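# Slide held gear onto shaft, meshing with neighbours

## Task

The left gripper starts out holding a gear a little above the end of a shaft. Lower the gear onto that shaft until it is fully seated and level, perpendicular to the shaft axis, with its teeth engaged with both neighbouring gears. Forcing or wedging it too hard counts as failure.

## Robot and tools

ROBOT. Two arms, left_arm and right_arm, each with six revolute joints and a parallel two-finger gripper. Joint order everywhere (rows, result lists): waist, shoulder, elbow, wrist pitch, wrist yaw, wrist roll. Stated ranges in rad: waist -2.618..3.054, shoulder 0.000..3.142, elbow 0.000..3.142, wrist pitch -1.571..1.571, wrist yaw -1.571..1.571, wrist roll -2.094..2.094. Real end stops may differ from these by up to 0.059 rad either way.

FRAMES. Scene frame: origin at table-top height, halfway between the two bases, a little behind the near table edge; +x points out over the table, +z up, left_arm sits on the +y side. Left base is near (+0.006, +0.304, -0.005) m, right base near (-0.002, -0.271, -0.001) m. Each arm's end_effector_position (m) and end_effector_quat_wxyz are given in that arm's own base frame and can be a few cm off. The fingers point along the gripper's +z and close along its y; the reported position is the point between the pads, just behind the fingertips. Fixed camera poses are in the scene frame.

execute_actions(actions, cameras). actions is a list of actions; each action is a list of 1 to 15 rows, each row lasting 1/30 s; if fewer than 15 rows are given, the final row is repeated to fill the action. A row is one flat list of 14 numbers, all within [-1, 1], covering both arms even if one is idle: left waist, shoulder, elbow, wrist pitch, wrist yaw, wrist roll, left opening, then the same seven for the right arm. The six joint numbers are offsets, not poses: they are measured from the arm's Joint targets as they stood when that action began, not from the previous row, so sending the same offset in a new action moves the joint further. Scale: 1.0 equals 2.224 rad for waist, shoulder and elbow, and 8.485 rad for the three wrist joints. The opening is absolute: +1 fully open (about 87 mm between pads), +0.5 about 69 mm, 0 about 43 mm, -0.5 about 18 mm, -1 closed. An action that would push a joint more than 0.059 rad beyond its stated range is rejected for both arms; a malformed action rejects the whole call. cameras: list of names, ["all"], [] for none; by default images come only with an empty actions list. An empty actions list is a pure status check.

move(target, speed, blend, opening_speed, blocking, cameras). target is one 14-number row as above, or a list of up to 15 such rows; every row's joint numbers are offsets from the Joint targets at the call's start (not chained from the previous row); openings are absolute. All joints run in step, so the hand follows a curve, with no collision avoidance. speed: rad/s for the joint with the longest way to go, 0.01 to 12.57, default 0.5, one value or one per target. blend: rad of corner rounding between list targets, default 0 (full stop at each). opening_speed: rate of the commanded opening per second on the -1..+1 scale, at least 0.2. blocking=false returns after about 0.5 s while the motion continues. The result adds a move: line such as done, off_target (resting more than 0.035 rad from target), moving, held or fault, and limits=held if steps were withheld. Faster motion means harder impacts; aiming past a contact presses harder.

wait(seconds 0..10, cameras): let time pass holding the last commands. stop(cameras): brake a running move. zoom_image(camera, region): camera is cam_high, cam_left_wrist or cam_right_wrist; region [x0, y0, x1, y1] in pixels of its latest image, at most 504 by 504. read_manual(section): licence text only. finished_scene(scene): ends the scene; the gear must stay correctly seated without the robot; call nothing after it in that reply.

RESULTS. Joint positions and Joint velocities: per arm, six joints in rad and rad/s, then the gripper reading from 0 (closed) to 1 (open). Joint targets: the base that your next offsets count from. Tool commands: current opening commands; to keep a gripper unchanged, resend its current value, since 0 is itself a command (about 43 mm). grip_measured: finger position on the -1..+1 command scale; commanding roughly 0.04 below the value at first contact gives a firm grip, so keep the left opening steady to avoid dropping the gear. Joint torques are total drive outputs including gravity, with offsets and noise. Other lines: joint sent to its limit, joint command not followed (clearance check altered targets), MOTOR HOT (75 °C) and OVER-TEMPERATURE FAULT (90 °C, the arm folds and goes idle). Joints may stop short of or overshoot commands under friction or load; tiny moves may not happen.

CAMERAS. cam_high is fixed on a beam behind the arms; cam_left_wrist and cam_right_wrist ride on the hands. All images are 896x504.

CAUTIONS. Lower the gear gently and in small steps; jamming or shoving fails the task. Do not drop the gear, release it while it is moving, or let anything fall off the table. Avoid striking the table, the bar, plate and rail behind it, or the other arm; pressure between the two arms can end the scene. Wrist-camera cable contact counts as the hand touching. Holding loads at long reach or pushing against unreachable poses heats motors. To stop pressing against something, command targets back past the current Joint positions.

Each tool is called after "Emit:" as name(argument=value, ...) on one line, values as JSON.

## Session

Emit:
execute_actions(actions=[])

Scene clock: 0.00 s.
left_arm: end_effector_position=(+0.2826, -0.1438, +0.1208) grip_measured=-0.512 end_effector_quat_wxyz=(-0.008, +0.859, +0.512, +0.005) | right_arm: end_effector_position=(+0.3825, +0.0000, +0.3605) grip_measured=+1.000 end_effector_quat_wxyz=(+0.707, +0.000, +0.707, +0.000)
Joint positions: left_arm=[-0.61 1.758 1.505 -1.329 -0.015 1.457 0.244] | right_arm=[0 1.047 1.047 0 0 0 1]
Joint velocities: within noise
Joint torques (N m): no reading
Heat: left arm: 30 °C; right arm: 29 °C.
Joint targets: left_arm=[-0.607 1.745 1.514 -1.335 -0.020 1.457] | right_arm=[0.000 1.042 1.060 0.010 -0.001 0.000]
Tool commands: left_gripper/opening=-1.0 right_gripper/opening=+1.0

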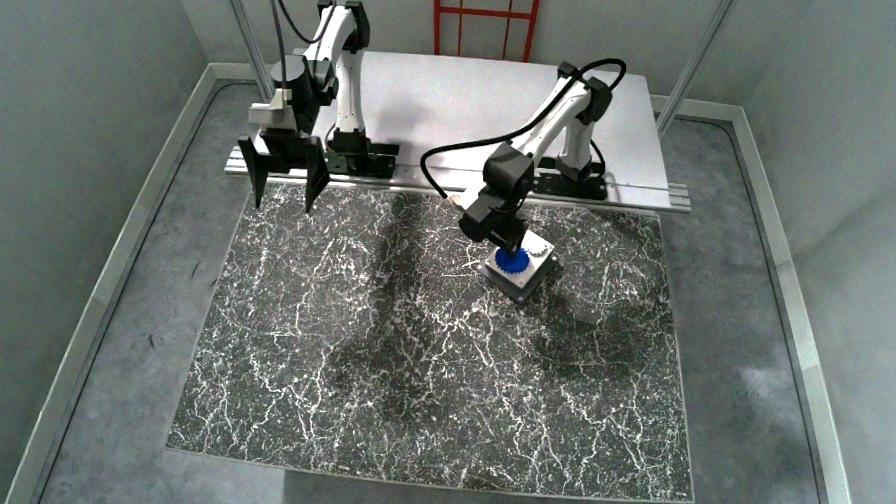

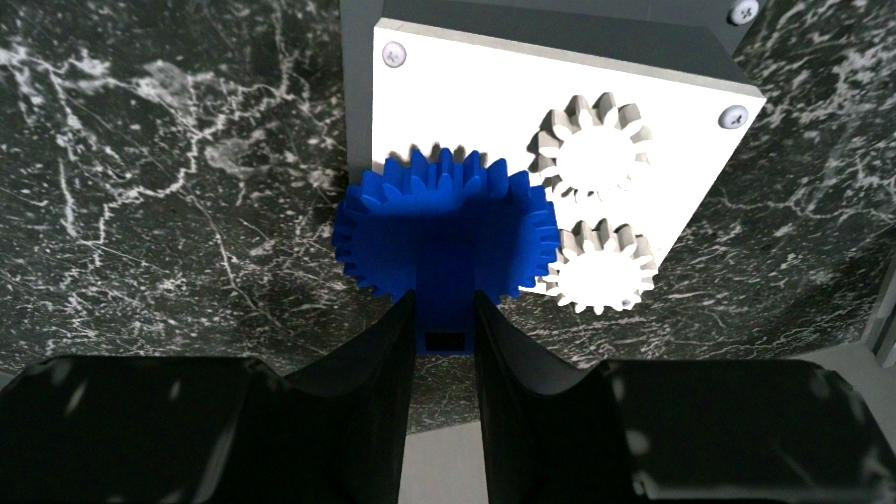

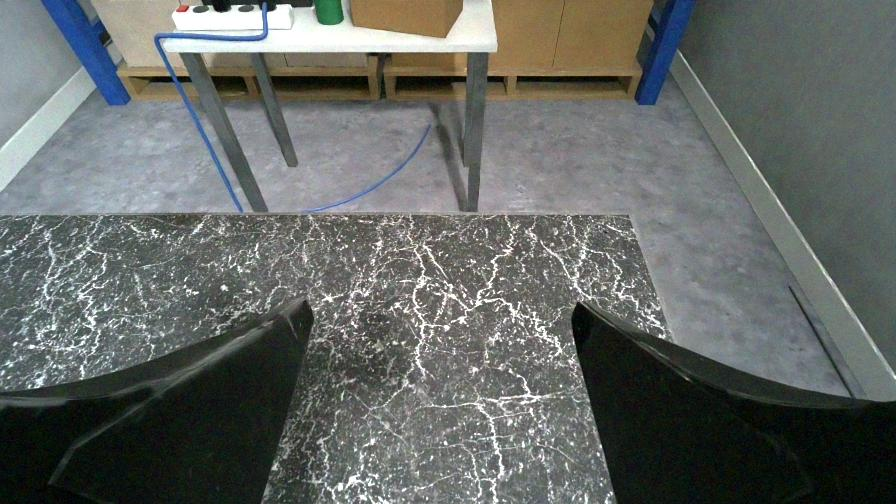

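Emit:
zoom_image(camera="cam_left_wrist", region=[320, 60, 680, 360])

Emit:
zoom_image(camera="cam_high", region=[450, 200, 590, 310])

Scaled by 1.400 from the camera's 896x504 image, which has a finer 1280x720 frame.

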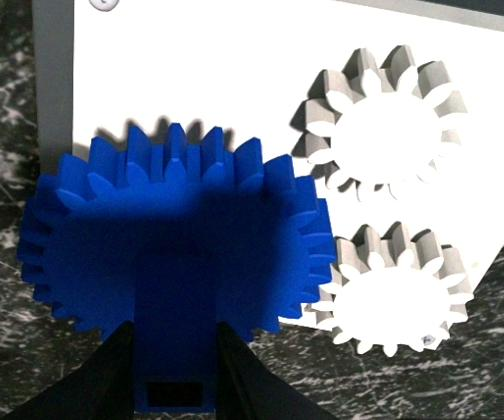

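Scaled by 3.600 from the camera's 896x504 image, which has a finer 1280x720 frame.

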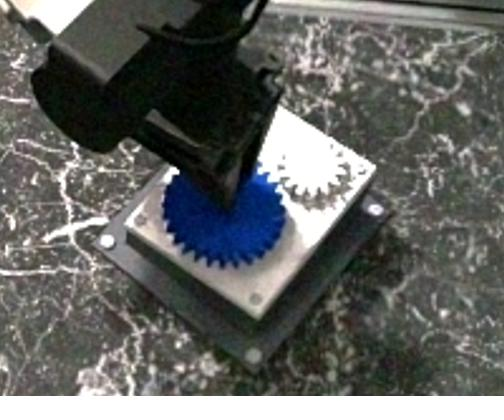

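Emit:
move(target=[[0,0,0.0352,-0.00934,0,0,-1,0,0,0,0,0,0,1],[0.072,0,0.0352,-0.00934,0,0,-1,0,0,0,0,0,0,1]], cameras=["cam_left_wrist"])

Emit:
zoom_image(camera="cam_left_wrist", region=[300, 0, 700, 350])

Scene clock: 49.33 s.
left_arm: end_effector_position=(+0.3017, -0.0969, +0.1372) grip_measured=-0.512 end_effector_quat_wxyz=(-0.008, +0.816, +0.579, +0.004) | right_arm: end_effector_position=(+0.3825, +0.0000, +0.3605) grip_measured=+1.000 end_effector_quat_wxyz=(+0.707, +0.000, +0.707, +0.000)
Joint positions: left_arm=[-0.45 1.758 1.57 -1.393 -0.015 1.457 0.244] | right_arm=[0 1.047 1.047 0 0 0 1]
Joint torques (N m): left_arm=[0.12 -7.35 6.79 0.14 0.11 -0.02] | right_arm=[-0.24 -2.76 8.02 2.24 -0.06 0.09]
Heat: left arm: 34 °C; right arm: 35 °C.
Joint targets: left_arm=[-0.447 1.745 1.592 -1.414 -0.020 1.457] | right_arm=[0.000 1.042 1.060 0.010 -0.001 0.000]
move: done
camera_calibration:
cam_left_wrist: T_world_to_cam=[[-0.942678, 0.333682, 0.0037974, 0.314763], [0.207426, 0.577007, 0.789961, -0.0957576], [0.261404, 0.745466, -0.613146, 0.218984], [0, 0, 0, 1]] pos_world=[0.25934, -0.213023, 0.208719]
Images, in order (width x height): cam_left_wrist 896x504.

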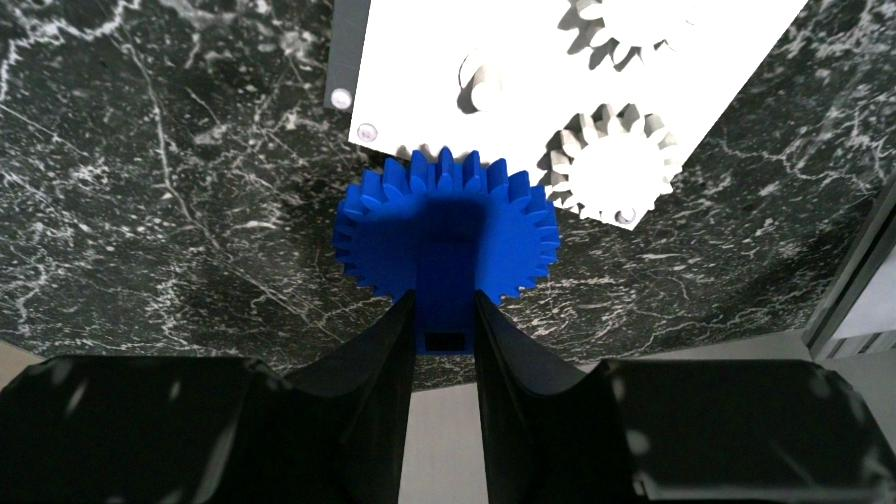

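Scaled by 1.260 from the camera's 896x504 image, which has a finer 1280x720 frame.

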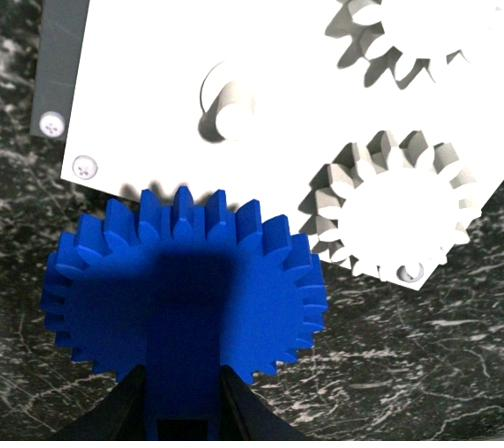

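Emit:
move(target=[0,0,0.088,-0.0235,0,0,-1,0,0,0,0,0,0,1], cameras=["cam_left_wrist"])

Emit:
zoom_image(camera="cam_left_wrist", region=[400, 0, 700, 260])

Emit:
move(target=[0.09,0,0,0,0,0,-1,0,0,0,0,0,0,1], cameras=["cam_left_wrist","cam_high"])

Emit:
zoom_image(camera="cam_left_wrist", region=[400, 0, 700, 260])

Emit:
zoom_image(camera="cam_high", region=[450, 200, 590, 310])

Scene clock: 77.33 s.
left_arm: end_effector_position=(+0.3013, -0.0967, +0.1863) grip_measured=-0.512 end_effector_quat_wxyz=(+0.004, +0.815, +0.579, +0.011) | right_arm: end_effector_position=(+0.3825, +0.0000, +0.3605) grip_measured=+1.000 end_effector_quat_wxyz=(+0.707, +0.000, +0.707, +0.000)
Joint positions: left_arm=[-0.45 1.758 1.768 -1.562 -0.015 1.457 0.244] | right_arm=[0 1.047 1.047 0 0 0 1]
Joint torques (N m): left_arm=[0.09 -7.23 6.58 0.23 0.11 0] | right_arm=[-0.24 -2.77 8.02 2.24 -0.06 0.09]
Heat: left arm: 36 °C; right arm: 36 °C.
Joint targets: left_arm=[-0.447 1.745 1.788 -1.583 -0.020 1.457] | right_arm=[0.000 1.042 1.060 0.010 -0.001 0.000]
joint sent to its limit (left arm) — the wrist pitch, lower limit.
move: off_target (left_arm); left_arm: the wrist pitch is farthest, 0.051 rad from its target
camera_calibration:
cam_left_wrist: T_world_to_cam=[[-0.942421, 0.333547, -0.0242763, 0.319267], [0.187251, 0.586427, 0.788061, -0.127301], [0.277091, 0.73814, -0.615118, 0.243899], [0, 0, 0, 1]] pos_world=[0.257139, -0.21187, 0.258098]
Images, in order (width x height): cam_left_wrist 896x504.

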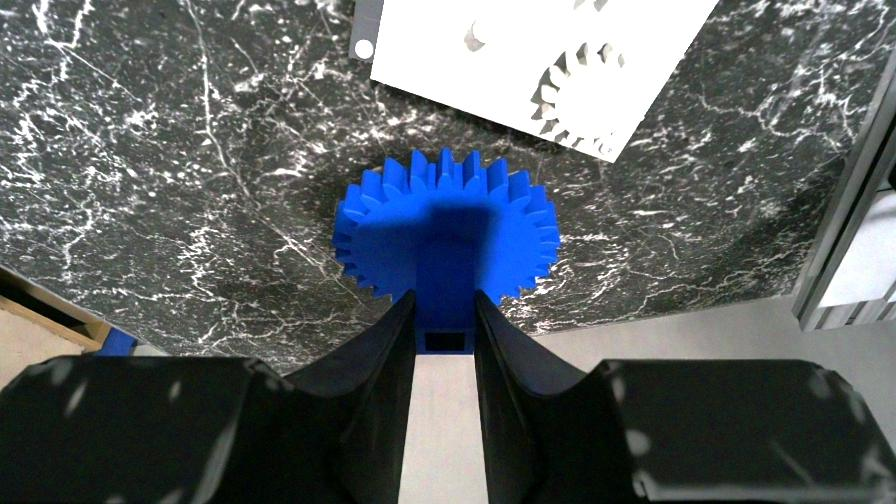

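Scaled by 1.680 from the camera's 896x504 image, which has a finer 1280x720 frame.

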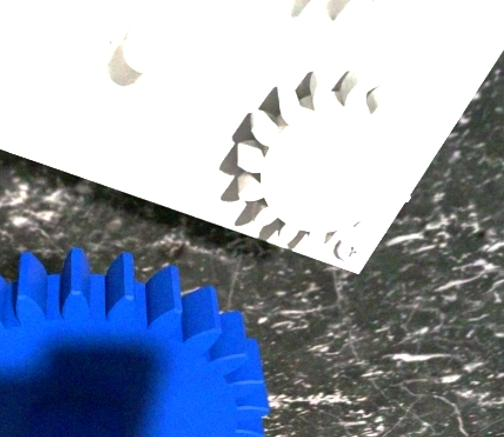

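Scene clock: 78.17 s.
left_arm: end_effector_position=(+0.3142, -0.0354, +0.1863) grip_measured=-0.512 end_effector_quat_wxyz=(+0.003, +0.754, +0.657, +0.011) | right_arm: end_effector_position=(+0.3825, +0.0000, +0.3605) grip_measured=+1.000 end_effector_quat_wxyz=(+0.707, +0.000, +0.707, +0.000)
Joint positions: left_arm=[-0.252 1.758 1.768 -1.564 -0.015 1.457 0.244] | right_arm=[0 1.047 1.047 0 0 0 1]
Joint torques (N m): left_arm=[0.36 -7.25 6.54 0.23 0.12 -0.01] | right_arm=[-0.24 -2.77 8.02 2.24 -0.07 0.09]
Heat: left arm: 36 °C; right arm: 36 °C.
Joint targets: left_arm=[-0.247 1.745 1.788 -1.583 -0.020 1.457] | right_arm=[0.000 1.042 1.060 0.010 -0.001 0.000]
move: done
camera_calibration:
cam_left_wrist: T_world_to_cam=[[-0.989697, 0.141301, -0.0231125, 0.318779], [0.0689644, 0.611916, 0.78791, -0.127533], [0.125475, 0.778198, -0.615357, 0.244161], [0, 0, 0, 1]] pos_world=[0.293654, -0.15701, 0.258099]
Images, in order (width x height): cam_high 896x504, cam_left_wrist 896x504.

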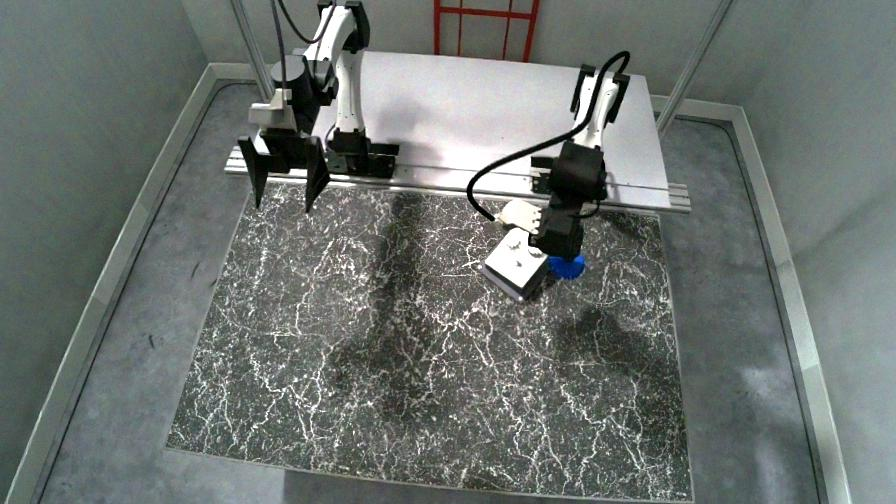

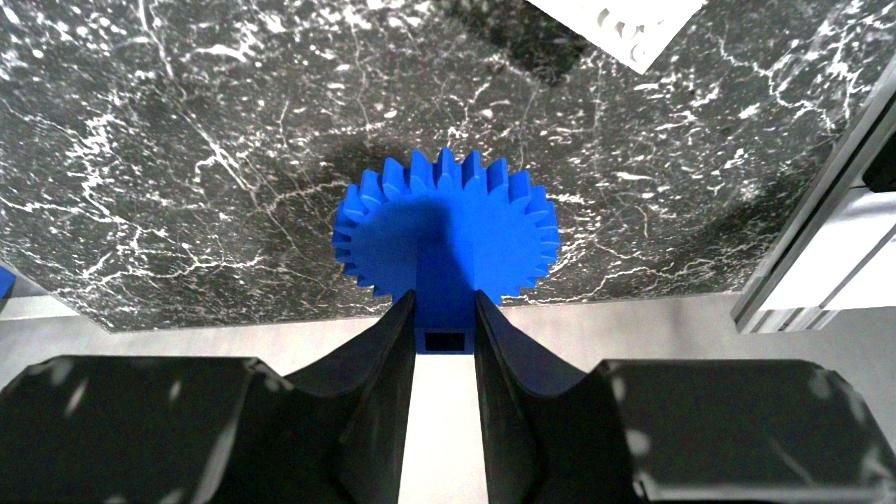

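Scaled by 1.680 from the camera's 896x504 image, which has a finer 1280x720 frame.

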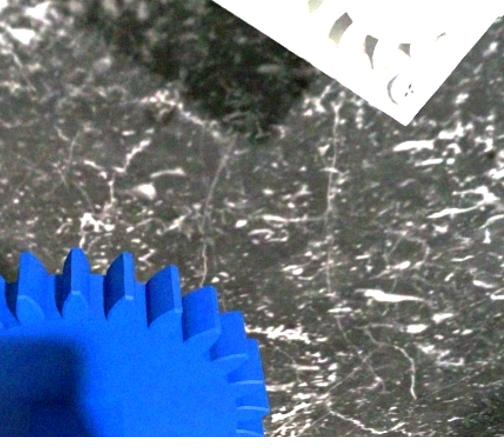

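Scaled by 3.600 from the camera's 896x504 image, which has a finer 1280x720 frame.

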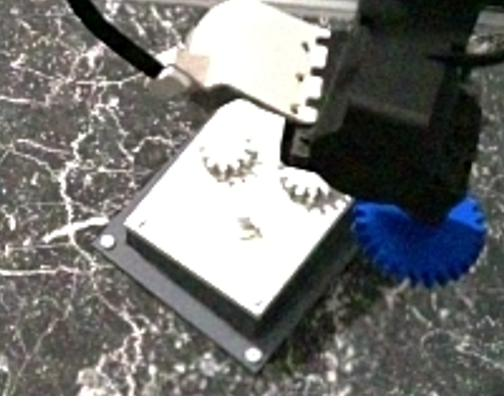

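Emit:
move(target=[[-0.1403,-0.0414,-0.1066,0.0195,0.0047,0,-1,0,0,0,0,0,0,1],[-0.1403,-0.0414,-0.1515,0.0312,0.0047,0,-1,0,0,0,0,0,0,1]], cameras=["cam_left_wrist","cam_high"])

Emit:
zoom_image(camera="cam_left_wrist", region=[320, 60, 680, 360])

Emit:
zoom_image(camera="cam_high", region=[450, 200, 590, 310])

Scene clock: 180.73 s.
left_arm: end_effector_position=(+0.2751, -0.1266, +0.1282) grip_measured=-0.512 end_effector_quat_wxyz=(+0.008, +0.846, +0.533, -0.004) | right_arm: end_effector_position=(+0.3825, +0.0000, +0.3605) grip_measured=+1.000 end_effector_quat_wxyz=(+0.707, +0.000, +0.707, +0.000)
Joint positions: left_arm=[-0.56 1.685 1.455 -1.329 0.015 1.457 0.244] | right_arm=[0 1.047 1.047 0 0 0 1]
Joint torques (N m): left_arm=[-0.17 -8.34 4.88 0.49 0.27 -0.03] | right_arm=[-0.24 -2.76 8.02 2.24 -0.06 0.09]
Heat: left arm: 37 °C; right arm: 39 °C.
Joint targets: left_arm=[-0.559 1.653 1.451 -1.318 0.020 1.457] | right_arm=[0.000 1.042 1.060 0.010 -0.001 0.000]
move: done
camera_calibration:
cam_left_wrist: T_world_to_cam=[[-0.90056, 0.434489, -0.0145436, 0.303231], [0.267191, 0.579573, 0.769873, -0.0795578], [0.342931, 0.689431, -0.638031, 0.216145], [0, 0, 0, 1]] pos_world=[0.220212, -0.234658, 0.203567]
Images, in order (width x height): cam_high 896x504, cam_left_wrist 896x504.

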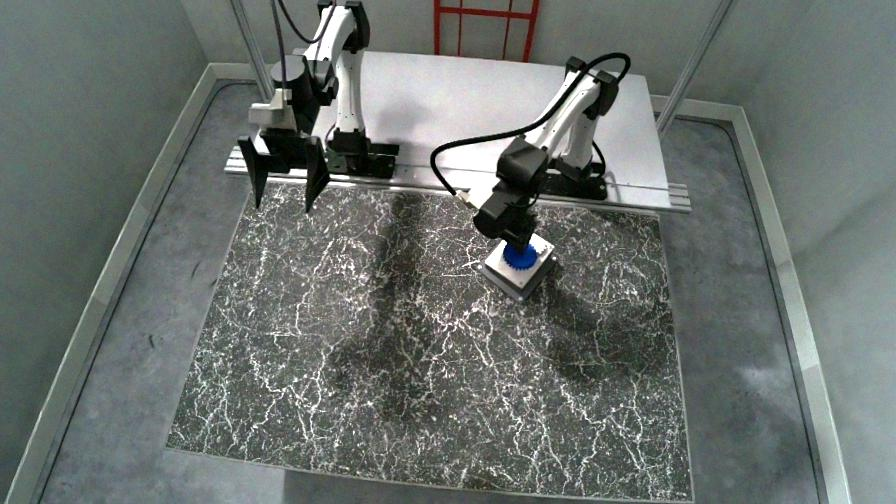

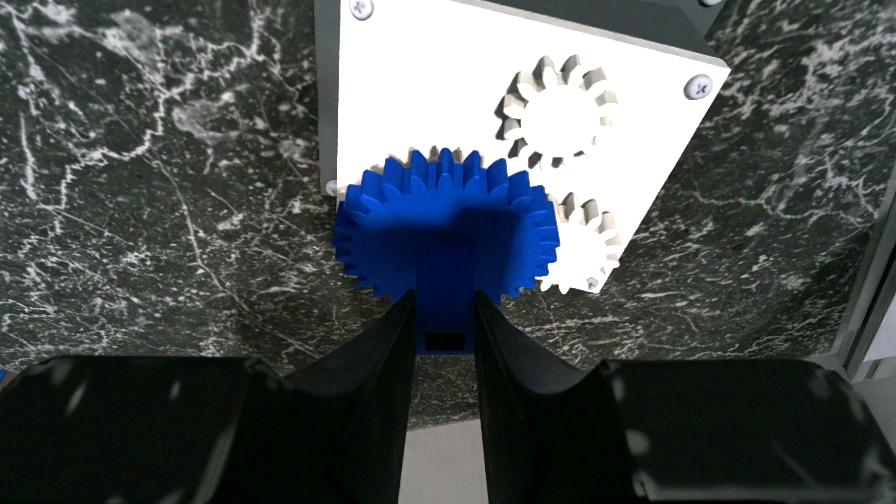

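Scaled by 1.400 from the camera's 896x504 image, which has a finer 1280x720 frame.

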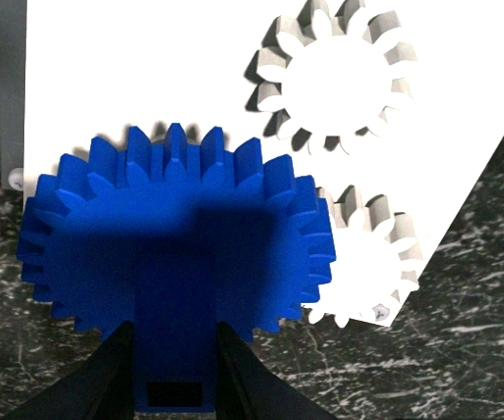

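Scaled by 3.600 from the camera's 896x504 image, which has a finer 1280x720 frame.

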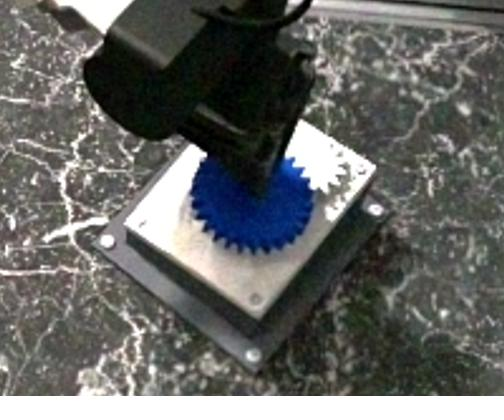

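Emit:
move(target=[0,0,0,0,0,0,-1,0.38,0,0,0,0,0,1], cameras=["cam_right_wrist"])

Emit:
zoom_image(camera="cam_right_wrist", region=[150, 100, 650, 400])

Scene clock: 210.63 s.
left_arm: end_effector_position=(+0.2752, -0.1266, +0.1282) grip_measured=-0.512 end_effector_quat_wxyz=(+0.009, +0.846, +0.533, -0.004) | right_arm: end_effector_position=(+0.2552, +0.2849, +0.3605) grip_measured=+1.000 end_effector_quat_wxyz=(+0.646, -0.288, +0.646, +0.288)
Joint positions: left_arm=[-0.56 1.685 1.455 -1.329 0.015 1.457 0.244] | right_arm=[0.841 1.047 1.047 0 0.002 0 1]
Joint torques (N m): left_arm=[-0.09 -8.23 4.88 0.52 0.25 -0.03] | right_arm=[0.09 -2.76 8.01 2.24 -0.07 0.09]
Heat: left arm: 40 °C; right arm: 39 °C.
Joint targets: left_arm=[-0.559 1.653 1.451 -1.318 0.020 1.457] | right_arm=[0.845 1.042 1.060 0.010 -0.001 0.000]
move: done
camera_calibration:
cam_right_wrist: T_world_to_cam=[[0.747196, -0.664562, 0.00748915, -0.00605911], [-0.501707, -0.57141, -0.649447, 0.545149], [0.435877, 0.481506, -0.76037, 0.170726], [0, 0, 0, 1]] pos_world=[0.203617, 0.225271, 0.483906]
Images, in order (width x height): cam_right_wrist 896x504.

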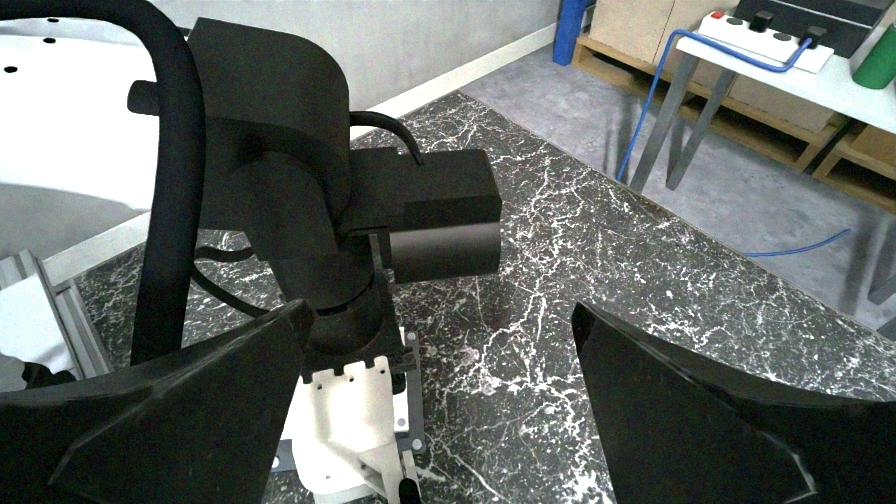

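Scaled by 1.008 from the camera's 896x504 image, which has a finer 1280x720 frame.

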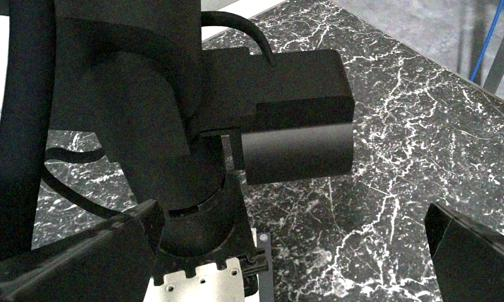

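Emit:
move(target=[[0,0,0.0634,-0.0113,0,0,-1,-0.38,0,0,0,0,0,1],[0.0504,0.0414,0.0634,-0.0113,0,0,-1,-0.38,0,0,0,0,0,1]], cameras=["cam_left_wrist"])

Emit:
zoom_image(camera="cam_left_wrist", region=[420, 0, 700, 240])

Emit:
move(target=[0,0.0519,0.0621,-0.00265,0,0,-1,0,0,0,0,0,0,1], cameras=["cam_left_wrist"])

Emit:
zoom_image(camera="cam_left_wrist", region=[310, 0, 590, 240])

Emit:
move(target=[-0.031,-0.0519,-0.0621,0.00265,0,0,-1,0,0,0,0,0,0,1], cameras=["cam_left_wrist"])

Emit:
zoom_image(camera="cam_left_wrist", region=[420, 0, 700, 240])

Scene clock: 224.93 s.
left_arm: end_effector_position=(+0.2988, -0.1019, +0.1427) grip_measured=-0.512 end_effector_quat_wxyz=(+0.009, +0.815, +0.579, -0.006) | right_arm: end_effector_position=(+0.3825, +0.0011, +0.3605) grip_measured=+1.000 end_effector_quat_wxyz=(+0.707, -0.001, +0.707, +0.001)
Joint positions: left_arm=[-0.45 1.738 1.574 -1.396 0.018 1.457 0.244] | right_arm=[0.004 1.047 1.047 0 0.002 0 1]
Joint torques (N m): left_arm=[0.02 -5.5 6.58 0.21 0.24 -0.03] | right_arm=[-0.55 -2.76 8.02 2.24 -0.08 0.09]
Heat: left arm: 40 °C; right arm: 40 °C.
Joint targets: left_arm=[-0.447 1.745 1.592 -1.414 0.020 1.457] | right_arm=[0.000 1.042 1.060 0.010 0.000 0.000]
move: done
camera_calibration:
cam_left_wrist: T_world_to_cam=[[-0.942801, 0.333088, -0.0133784, 0.316162], [0.203729, 0.607488, 0.767758, -0.0893547], [0.263859, 0.721117, -0.6406, 0.227491], [0, 0, 0, 1]] pos_world=[0.256256, -0.215076, 0.218563]
Images, in order (width x height): cam_left_wrist 896x504.

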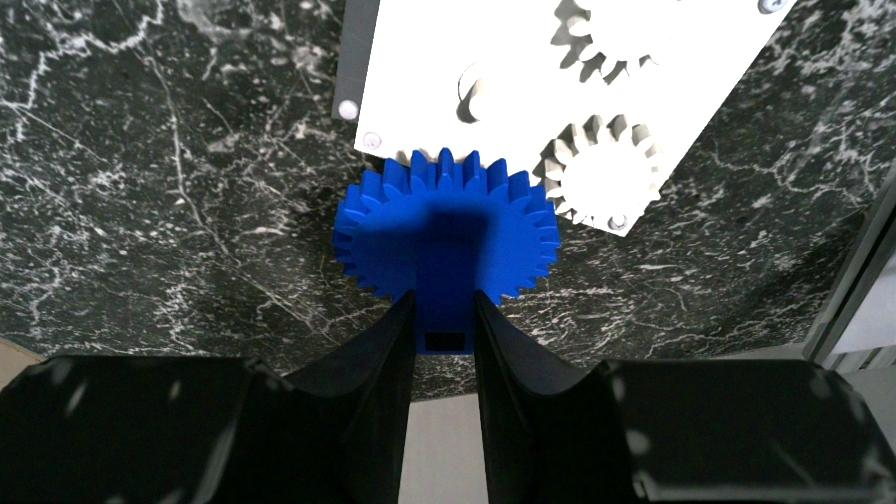

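Scaled by 1.800 from the camera's 896x504 image, which has a finer 1280x720 frame.

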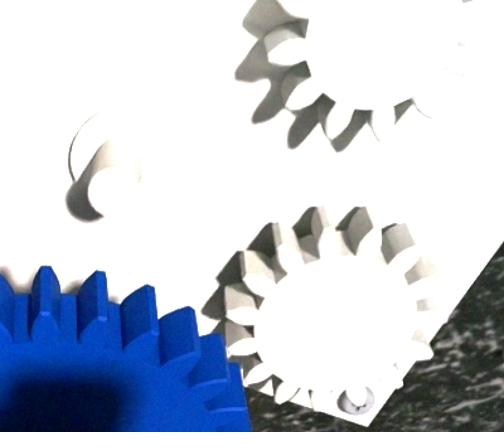

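Scene clock: 225.90 s.
left_arm: end_effector_position=(+0.3245, -0.1142, +0.1421) grip_measured=-0.512 end_effector_quat_wxyz=(+0.010, +0.815, +0.579, -0.005) | right_arm: end_effector_position=(+0.3825, +0.0011, +0.3605) grip_measured=+1.000 end_effector_quat_wxyz=(+0.707, -0.001, +0.707, +0.001)
Joint positions: left_arm=[-0.45 1.848 1.706 -1.416 0.018 1.457 0.244] | right_arm=[0.004 1.047 1.047 0 0.002 0 1]
Joint torques (N m): left_arm=[0.09 -5.98 6.99 0.18 0.22 -0.02] | right_arm=[-0.55 -2.77 8.02 2.24 -0.08 0.09]
Heat: left arm: 40 °C; right arm: 40 °C.
Joint targets: left_arm=[-0.447 1.861 1.730 -1.437 0.020 1.457] | right_arm=[0.000 1.042 1.060 0.010 0.000 0.000]
move: done
camera_calibration:
cam_left_wrist: T_world_to_cam=[[-0.942754, 0.333083, -0.0164339, 0.344862], [0.201613, 0.608509, 0.767508, -0.0857112], [0.265644, 0.720258, -0.640829, 0.228625], [0, 0, 0, 1]] pos_world=[0.281667, -0.227381, 0.217961]
Images, in order (width x height): cam_left_wrist 896x504.

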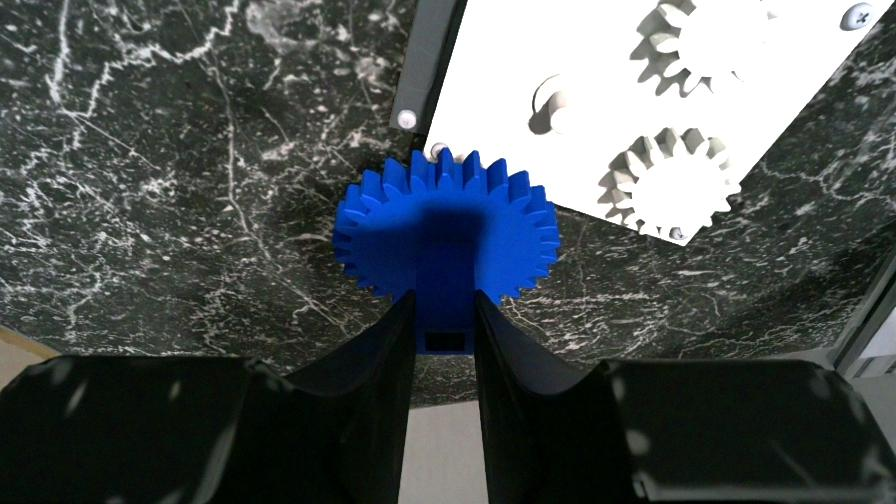

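Scaled by 1.800 from the camera's 896x504 image, which has a finer 1280x720 frame.

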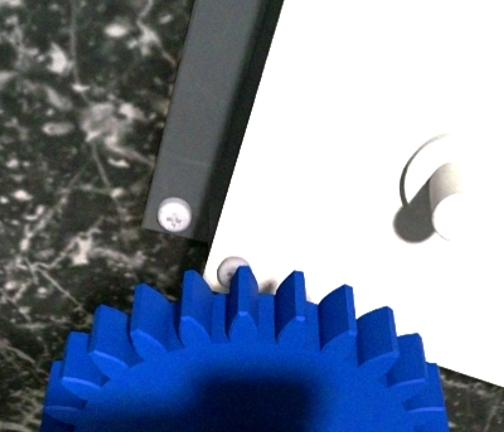

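Scene clock: 226.73 s.
left_arm: end_effector_position=(+0.2933, -0.1221, +0.1362) grip_measured=-0.512 end_effector_quat_wxyz=(-0.008, +0.834, +0.552, -0.014) | right_arm: end_effector_position=(+0.3825, +0.0011, +0.3605) grip_measured=+1.000 end_effector_quat_wxyz=(+0.707, -0.001, +0.707, +0.001)
Joint positions: left_arm=[-0.515 1.781 1.599 -1.416 0.018 1.457 0.244] | right_arm=[0.004 1.047 1.047 0 0.002 0 1]
Joint torques (N m): left_arm=[-0.24 -9.28 4.51 0.35 0.24 -0.03] | right_arm=[-0.55 -2.76 8.02 2.24 -0.08 0.09]
Heat: left arm: 40 °C; right arm: 40 °C.
Joint targets: left_arm=[-0.516 1.745 1.592 -1.414 0.020 1.457] | right_arm=[0.000 1.042 1.060 0.010 0.000 0.000]
move: off_target (left_arm); left_arm: the shoulder is farthest, 0.036 rad from its target
camera_calibration:
cam_left_wrist: T_world_to_cam=[[-0.918881, 0.393772, 0.0245361, 0.312704], [0.268444, 0.578424, 0.770301, -0.0938022], [0.289131, 0.714401, -0.637208, 0.230709], [0, 0, 0, 1]] pos_world=[0.245813, -0.233695, 0.211593]
Images, in order (width x height): cam_left_wrist 896x504.

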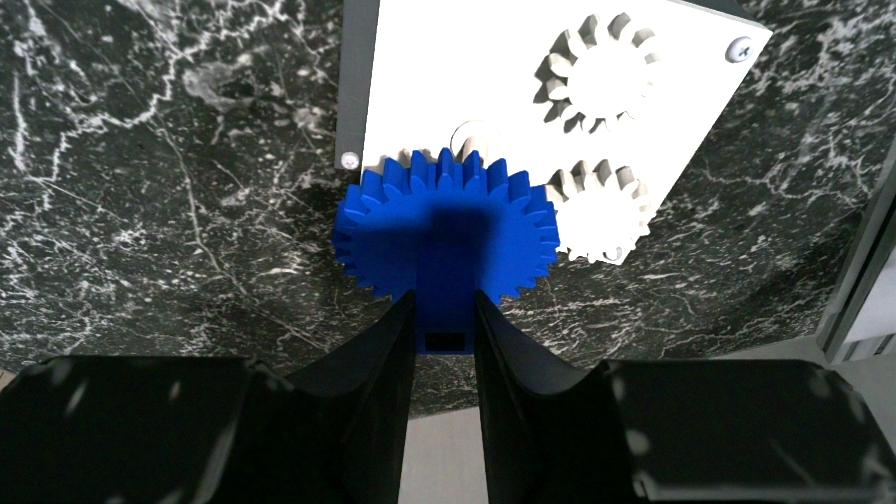

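Scaled by 1.800 from the camera's 896x504 image, which has a finer 1280x720 frame.

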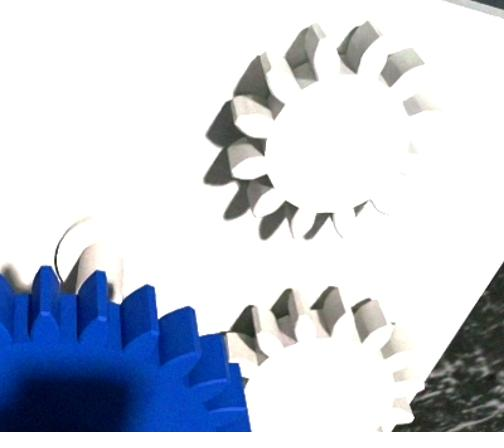

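Emit:
move(target=[0.031,-0.0519,-0.0621,0.00265,0,0,-1,0,0,0,0,0,0,1], cameras=["cam_left_wrist"])

Emit:
zoom_image(camera="cam_left_wrist", region=[260, 0, 610, 240])

Emit:
move(target=[0,0.1557,0.1863,-0.00795,0,0,-1,0,0,0,0,0,0,1], cameras=["cam_left_wrist"])

Emit:
zoom_image(camera="cam_left_wrist", region=[460, 0, 810, 300])

Scene clock: 329.47 s.
left_arm: end_effector_position=(+0.2708, -0.0901, +0.1360) grip_measured=-0.512 end_effector_quat_wxyz=(-0.011, +0.817, +0.577, -0.016) | right_arm: end_effector_position=(+0.3825, +0.0011, +0.3605) grip_measured=+1.000 end_effector_quat_wxyz=(+0.707, -0.001, +0.707, +0.001)
Joint positions: left_arm=[-0.455 1.662 1.46 -1.403 0.018 1.457 0.244] | right_arm=[0.004 1.047 1.047 0 0.002 0 1]
Joint torques (N m): left_arm=[0.66 -8.09 4.57 0.45 0.24 -0.01] | right_arm=[-0.54 -2.77 8.02 2.24 -0.08 0.09]
Heat: left arm: 43 °C; right arm: 41 °C.
Joint targets: left_arm=[-0.447 1.629 1.454 -1.392 0.020 1.457] | right_arm=[0.000 1.042 1.060 0.010 0.000 0.000]
move: done
camera_calibration:
cam_left_wrist: T_world_to_cam=[[-0.940502, 0.338335, 0.031394, 0.279474], [0.238342, 0.591034, 0.770631, -0.0968727], [0.242177, 0.732262, -0.636508, 0.228465], [0, 0, 0, 1]] pos_world=[0.230605, -0.204597, 0.211299]
Images, in order (width x height): cam_left_wrist 896x504.

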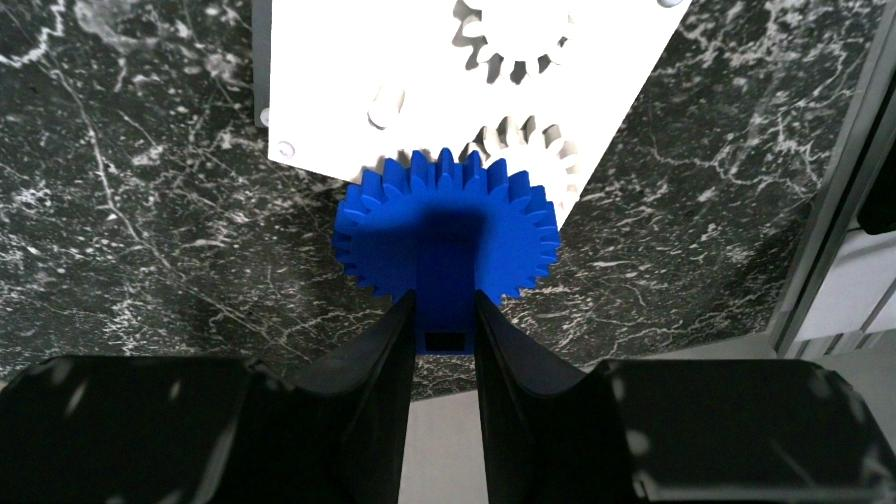

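Scaled by 1.440 from the camera's 896x504 image, which has a finer 1280x720 frame.

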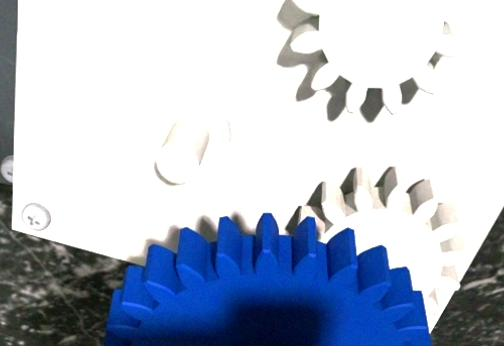

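Scene clock: 330.93 s.
left_arm: end_effector_position=(+0.3493, -0.1286, +0.1379) grip_measured=-0.512 end_effector_quat_wxyz=(+0.011, +0.817, +0.576, -0.005) | right_arm: end_effector_position=(+0.3825, +0.0011, +0.3605) grip_measured=+1.000 end_effector_quat_wxyz=(+0.707, -0.001, +0.707, +0.001)
Joint positions: left_arm=[-0.455 1.963 1.845 -1.438 0.018 1.457 0.244] | right_arm=[0.004 1.047 1.047 0 0.002 0 1]
Joint torques (N m): left_arm=[0.59 -6.72 7.06 0.19 0.22 -0.01] | right_arm=[-0.55 -2.76 8.02 2.24 -0.08 0.09]
Heat: left arm: 43 °C; right arm: 41 °C.
Joint targets: left_arm=[-0.447 1.976 1.868 -1.460 0.020 1.457] | right_arm=[0.000 1.042 1.060 0.010 0.000 0.000]
move: done
camera_calibration:
cam_left_wrist: T_world_to_cam=[[-0.940795, 0.338522, -0.0175563, 0.373047], [0.204344, 0.607696, 0.76743, -0.0798228], [0.270461, 0.718407, -0.640892, 0.227734], [0, 0, 0, 1]] pos_world=[0.305679, -0.241382, 0.21376]
Images, in order (width x height): cam_left_wrist 896x504.

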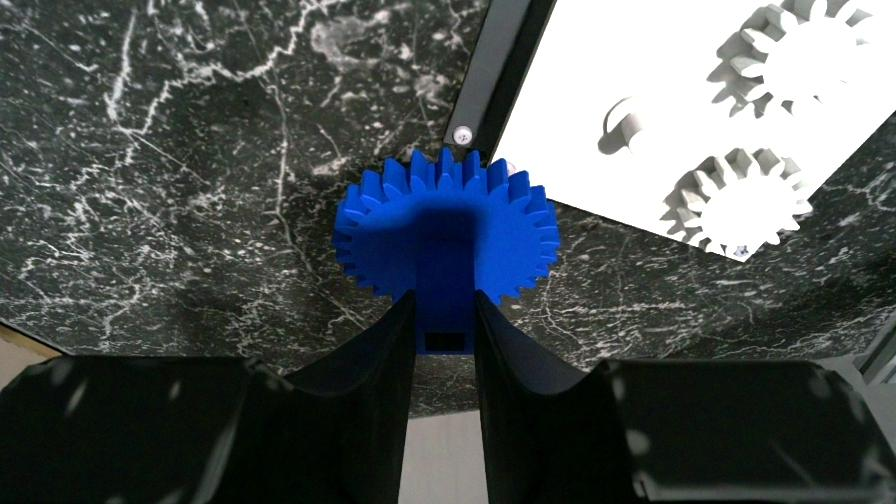

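Scaled by 1.440 from the camera's 896x504 image, which has a finer 1280x720 frame.

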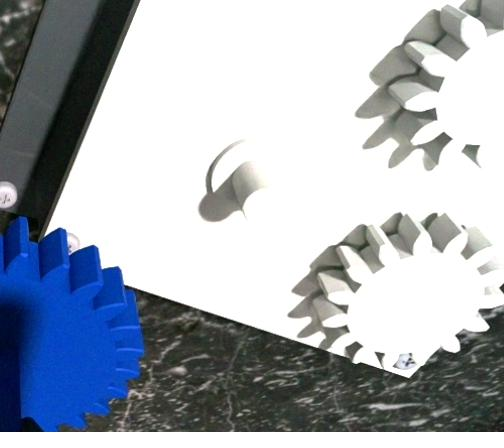

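Emit:
move(target=[[-0.0531,-0.1061,-0.1025,-0.0047,-0.0026,0,-1,0,0,0,0,0,0,1],[-0.0531,-0.0773,-0.1362,0.005,-0.0026,0,-1,0,0,0,0,0,0,1]], cameras=["cam_left_wrist","cam_high"])

Emit:
zoom_image(camera="cam_left_wrist", region=[320, 60, 680, 360])

Emit:
zoom_image(camera="cam_high", region=[450, 200, 590, 310])

Scene clock: 400.23 s.
left_arm: end_effector_position=(+0.2792, -0.1299, +0.1248) grip_measured=-0.512 end_effector_quat_wxyz=(-0.036, +0.846, +0.531, -0.024) | right_arm: end_effector_position=(+0.3825, +0.0011, +0.3605) grip_measured=+1.000 end_effector_quat_wxyz=(+0.707, -0.001, +0.707, +0.001)
Joint positions: left_arm=[-0.563 1.797 1.568 -1.427 0.013 1.457 0.244] | right_arm=[0.004 1.047 1.047 0 0.002 0 1]
Joint torques (N m): left_arm=[-0.29 -5.9 4.92 0.3 0.03 -0.05] | right_arm=[-0.55 -2.76 8.02 2.24 -0.08 0.09]
Heat: left arm: 38 °C; right arm: 42 °C.
Joint targets: left_arm=[-0.565 1.804 1.565 -1.417 -0.002 1.457] | right_arm=[0.000 1.042 1.060 0.010 0.000 0.000]
move: done
camera_calibration:
cam_left_wrist: T_world_to_cam=[[-0.89634, 0.435888, 0.0810991, 0.295345], [0.331451, 0.537289, 0.775539, -0.1003], [0.294474, 0.722027, -0.626069, 0.231159], [0, 0, 0, 1]] pos_world=[0.229904, -0.24175, 0.198555]
Images, in order (width x height): cam_high 896x504, cam_left_wrist 896x504.

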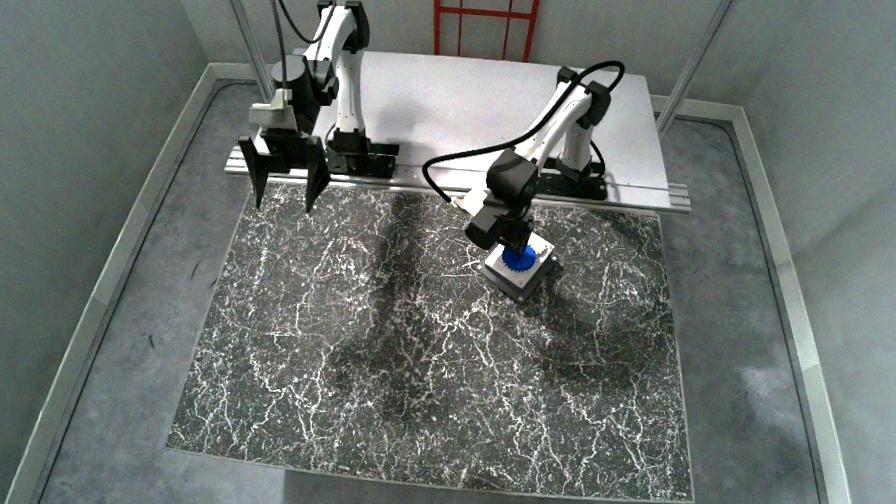

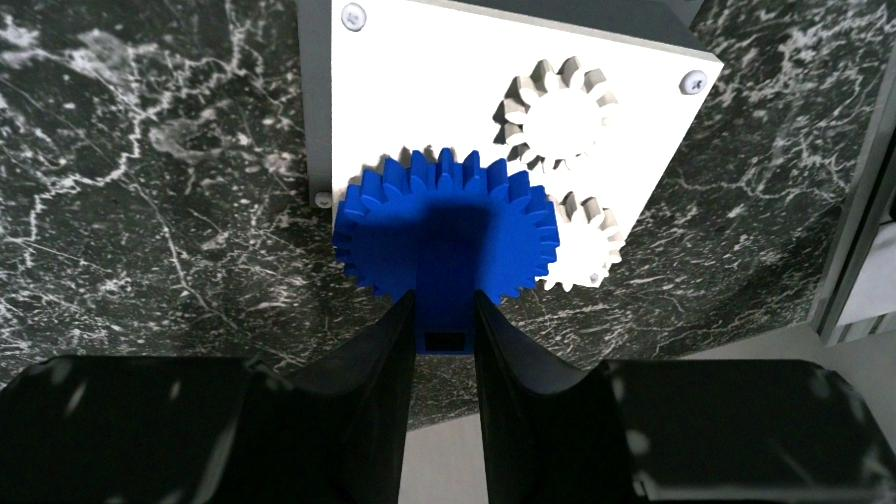

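Scaled by 1.400 from the camera's 896x504 image, which has a finer 1280x720 frame.

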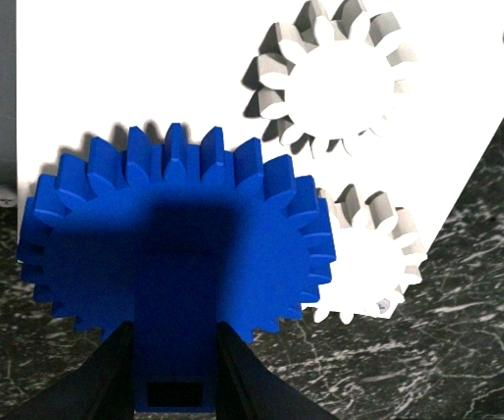

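Scaled by 3.600 from the camera's 896x504 image, which has a finer 1280x720 frame.

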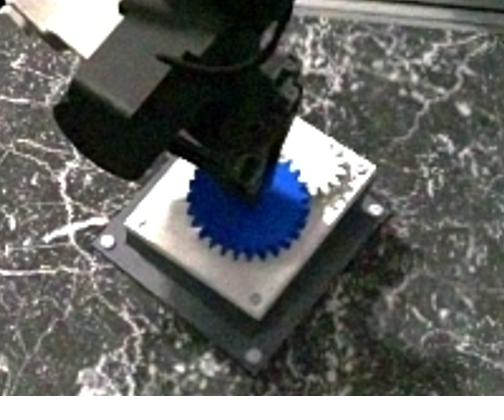

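Emit:
move(target=[0,0,-0.0123,0.00327,0,0,-1,0,0,0,0,0,0,1], speed=0.1)

Emit:
move(target=[0,0,-0.0053,0.0014,0,0,-1,0,0,0,0,0,0,1], speed=0.05)

Emit:
move(target=[0,0,-0.0053,0.0014,0,0,-1,0,0,0,0,0,0,1], speed=0.05)

Scene clock: 410.87 s.
left_arm: end_effector_position=(+0.2800, -0.1304, +0.1187) grip_measured=-0.512 end_effector_quat_wxyz=(-0.034, +0.846, +0.532, -0.023) | right_arm: end_effector_position=(+0.3825, +0.0011, +0.3605) grip_measured=+1.000 end_effector_quat_wxyz=(+0.707, -0.001, +0.707, +0.001)
Joint positions: left_arm=[-0.563 1.797 1.544 -1.399 0.013 1.457 0.244] | right_arm=[0.004 1.047 1.047 0 0.002 0 1]
Joint torques (N m): left_arm=[-0.34 -5.94 4.56 0.33 0.03 -0.03] | right_arm=[-0.54 -2.76 8.02 2.24 -0.08 0.09]
Heat: left arm: 39 °C; right arm: 42 °C.
Joint targets: left_arm=[-0.565 1.804 1.538 -1.389 -0.002 1.457] | right_arm=[0.000 1.042 1.060 0.010 0.000 0.000]
move: done

Scene clock: 411.57 s.
left_arm: end_effector_position=(+0.2802, -0.1304, +0.1161) grip_measured=-0.512 end_effector_quat_wxyz=(-0.034, +0.846, +0.532, -0.023) | right_arm: end_effector_position=(+0.3825, +0.0011, +0.3605) grip_measured=+1.000 end_effector_quat_wxyz=(+0.707, -0.001, +0.707, +0.001)
Joint positions: left_arm=[-0.563 1.797 1.534 -1.388 0.012 1.457 0.244] | right_arm=[0.004 1.047 1.047 0 0.002 0 1]
Joint torques (N m): left_arm=[-0.31 -5.93 4.45 0.33 0.03 -0.02] | right_arm=[-0.55 -2.77 8.02 2.24 -0.08 0.09]
Heat: left arm: 39 °C; right arm: 42 °C.
Joint targets: left_arm=[-0.565 1.804 1.526 -1.377 -0.002 1.457] | right_arm=[0.000 1.042 1.060 0.010 0.000 0.000]
move: done

Scene clock: 412.27 s.
left_arm: end_effector_position=(+0.2802, -0.1304, +0.1130) grip_measured=-0.512 end_effector_quat_wxyz=(-0.033, +0.846, +0.532, -0.023) | right_arm: end_effector_position=(+0.3825, +0.0011, +0.3605) grip_measured=+1.000 end_effector_quat_wxyz=(+0.707, -0.001, +0.707, +0.001)
Joint positions: left_arm=[-0.563 1.797 1.521 -1.375 0.012 1.457 0.244] | right_arm=[0.004 1.047 1.047 0 0.002 0 1]
Joint torques (N m): left_arm=[-0.28 -5.98 4.44 0.31 0.02 -0.02] | right_arm=[-0.55 -2.76 8.02 2.24 -0.08 0.1]
Heat: left arm: 39 °C; right arm: 42 °C.
Joint targets: left_arm=[-0.565 1.804 1.514 -1.366 -0.002 1.457] | right_arm=[0.000 1.042 1.060 0.010 0.000 0.000]
move: done

Continue 2 mm steps.

Emit:
move(target=[0,0,-0.0035,0.00093,0,0,-1,0,0,0,0,0,0,1], speed=0.05)

Emit:
move(target=[0,0,-0.0035,0.00093,0,0,-1,0,0,0,0,0,0,1], speed=0.05, cameras=["cam_left_wrist"])

Emit:
zoom_image(camera="cam_left_wrist", region=[320, 60, 680, 360])

Scene clock: 416.63 s.
left_arm: end_effector_position=(+0.2803, -0.1305, +0.1112) grip_measured=-0.512 end_effector_quat_wxyz=(-0.033, +0.846, +0.532, -0.023) | right_arm: end_effector_position=(+0.3825, +0.0011, +0.3605) grip_measured=+1.000 end_effector_quat_wxyz=(+0.707, -0.001, +0.707, +0.001)
Joint positions: left_arm=[-0.563 1.797 1.514 -1.367 0.012 1.457 0.244] | right_arm=[0.004 1.047 1.047 0 0.002 0 1]
Joint torques (N m): left_arm=[-0.38 -5.98 4.45 0.34 0.03 -0.01] | right_arm=[-0.54 -2.76 8.01 2.24 -0.08 0.09]
Heat: left arm: 39 °C; right arm: 42 °C.
Joint targets: left_arm=[-0.565 1.804 1.507 -1.358 -0.002 1.457] | right_arm=[0.000 1.042 1.060 0.010 0.000 0.000]
move: done

Scene clock: 417.33 s.
left_arm: end_effector_position=(+0.2802, -0.1305, +0.1098) grip_measured=-0.512 end_effector_quat_wxyz=(-0.033, +0.846, +0.532, -0.023) | right_arm: end_effector_position=(+0.3825, +0.0011, +0.3605) grip_measured=+1.000 end_effector_quat_wxyz=(+0.707, -0.001, +0.707, +0.001)
Joint positions: left_arm=[-0.563 1.797 1.509 -1.362 0.013 1.457 0.244] | right_arm=[0.004 1.047 1.047 0 0.002 0 1]
Joint torques (N m): left_arm=[-0.31 -5.93 4.25 0.35 0.03 0] | right_arm=[-0.55 -2.76 8.02 2.24 -0.08 0.09]
Heat: left arm: 39 °C; right arm: 42 °C.
Joint targets: left_arm=[-0.565 1.804 1.499 -1.350 -0.002 1.457] | right_arm=[0.000 1.042 1.060 0.010 0.000 0.000]
move: done
camera_calibration:
cam_left_wrist: T_world_to_cam=[[-0.896718, 0.436129, 0.075421, 0.298476], [0.327692, 0.539654, 0.775495, -0.0872757], [0.297514, 0.720115, -0.626833, 0.220918], [0, 0, 0, 1]] pos_world=[0.230522, -0.242162, 0.183649]
Images, in order (width x height): cam_left_wrist 896x504.

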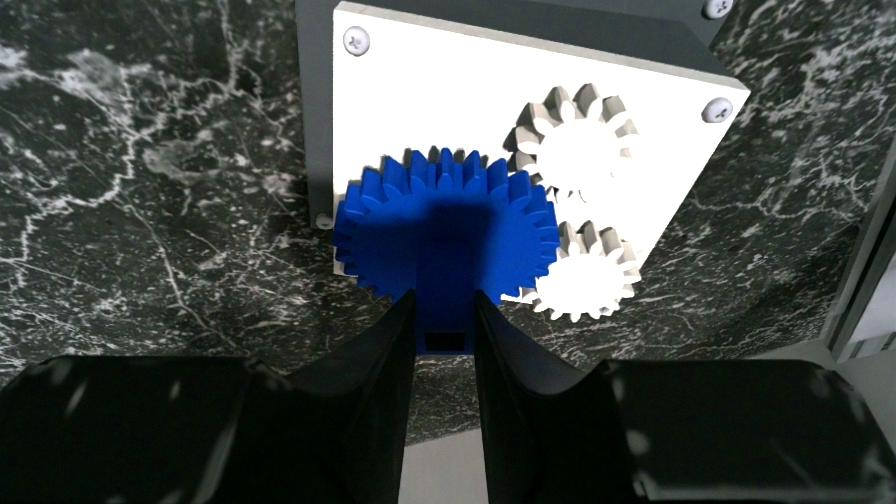

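Scaled by 1.400 from the camera's 896x504 image, which has a finer 1280x720 frame.

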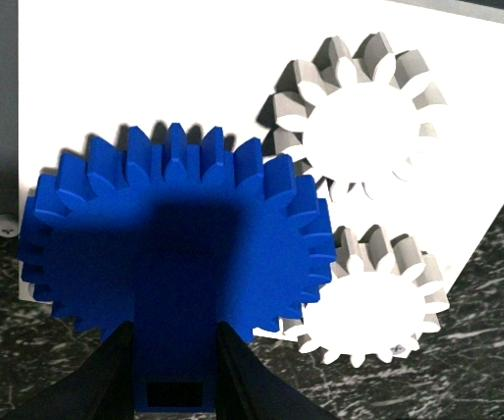

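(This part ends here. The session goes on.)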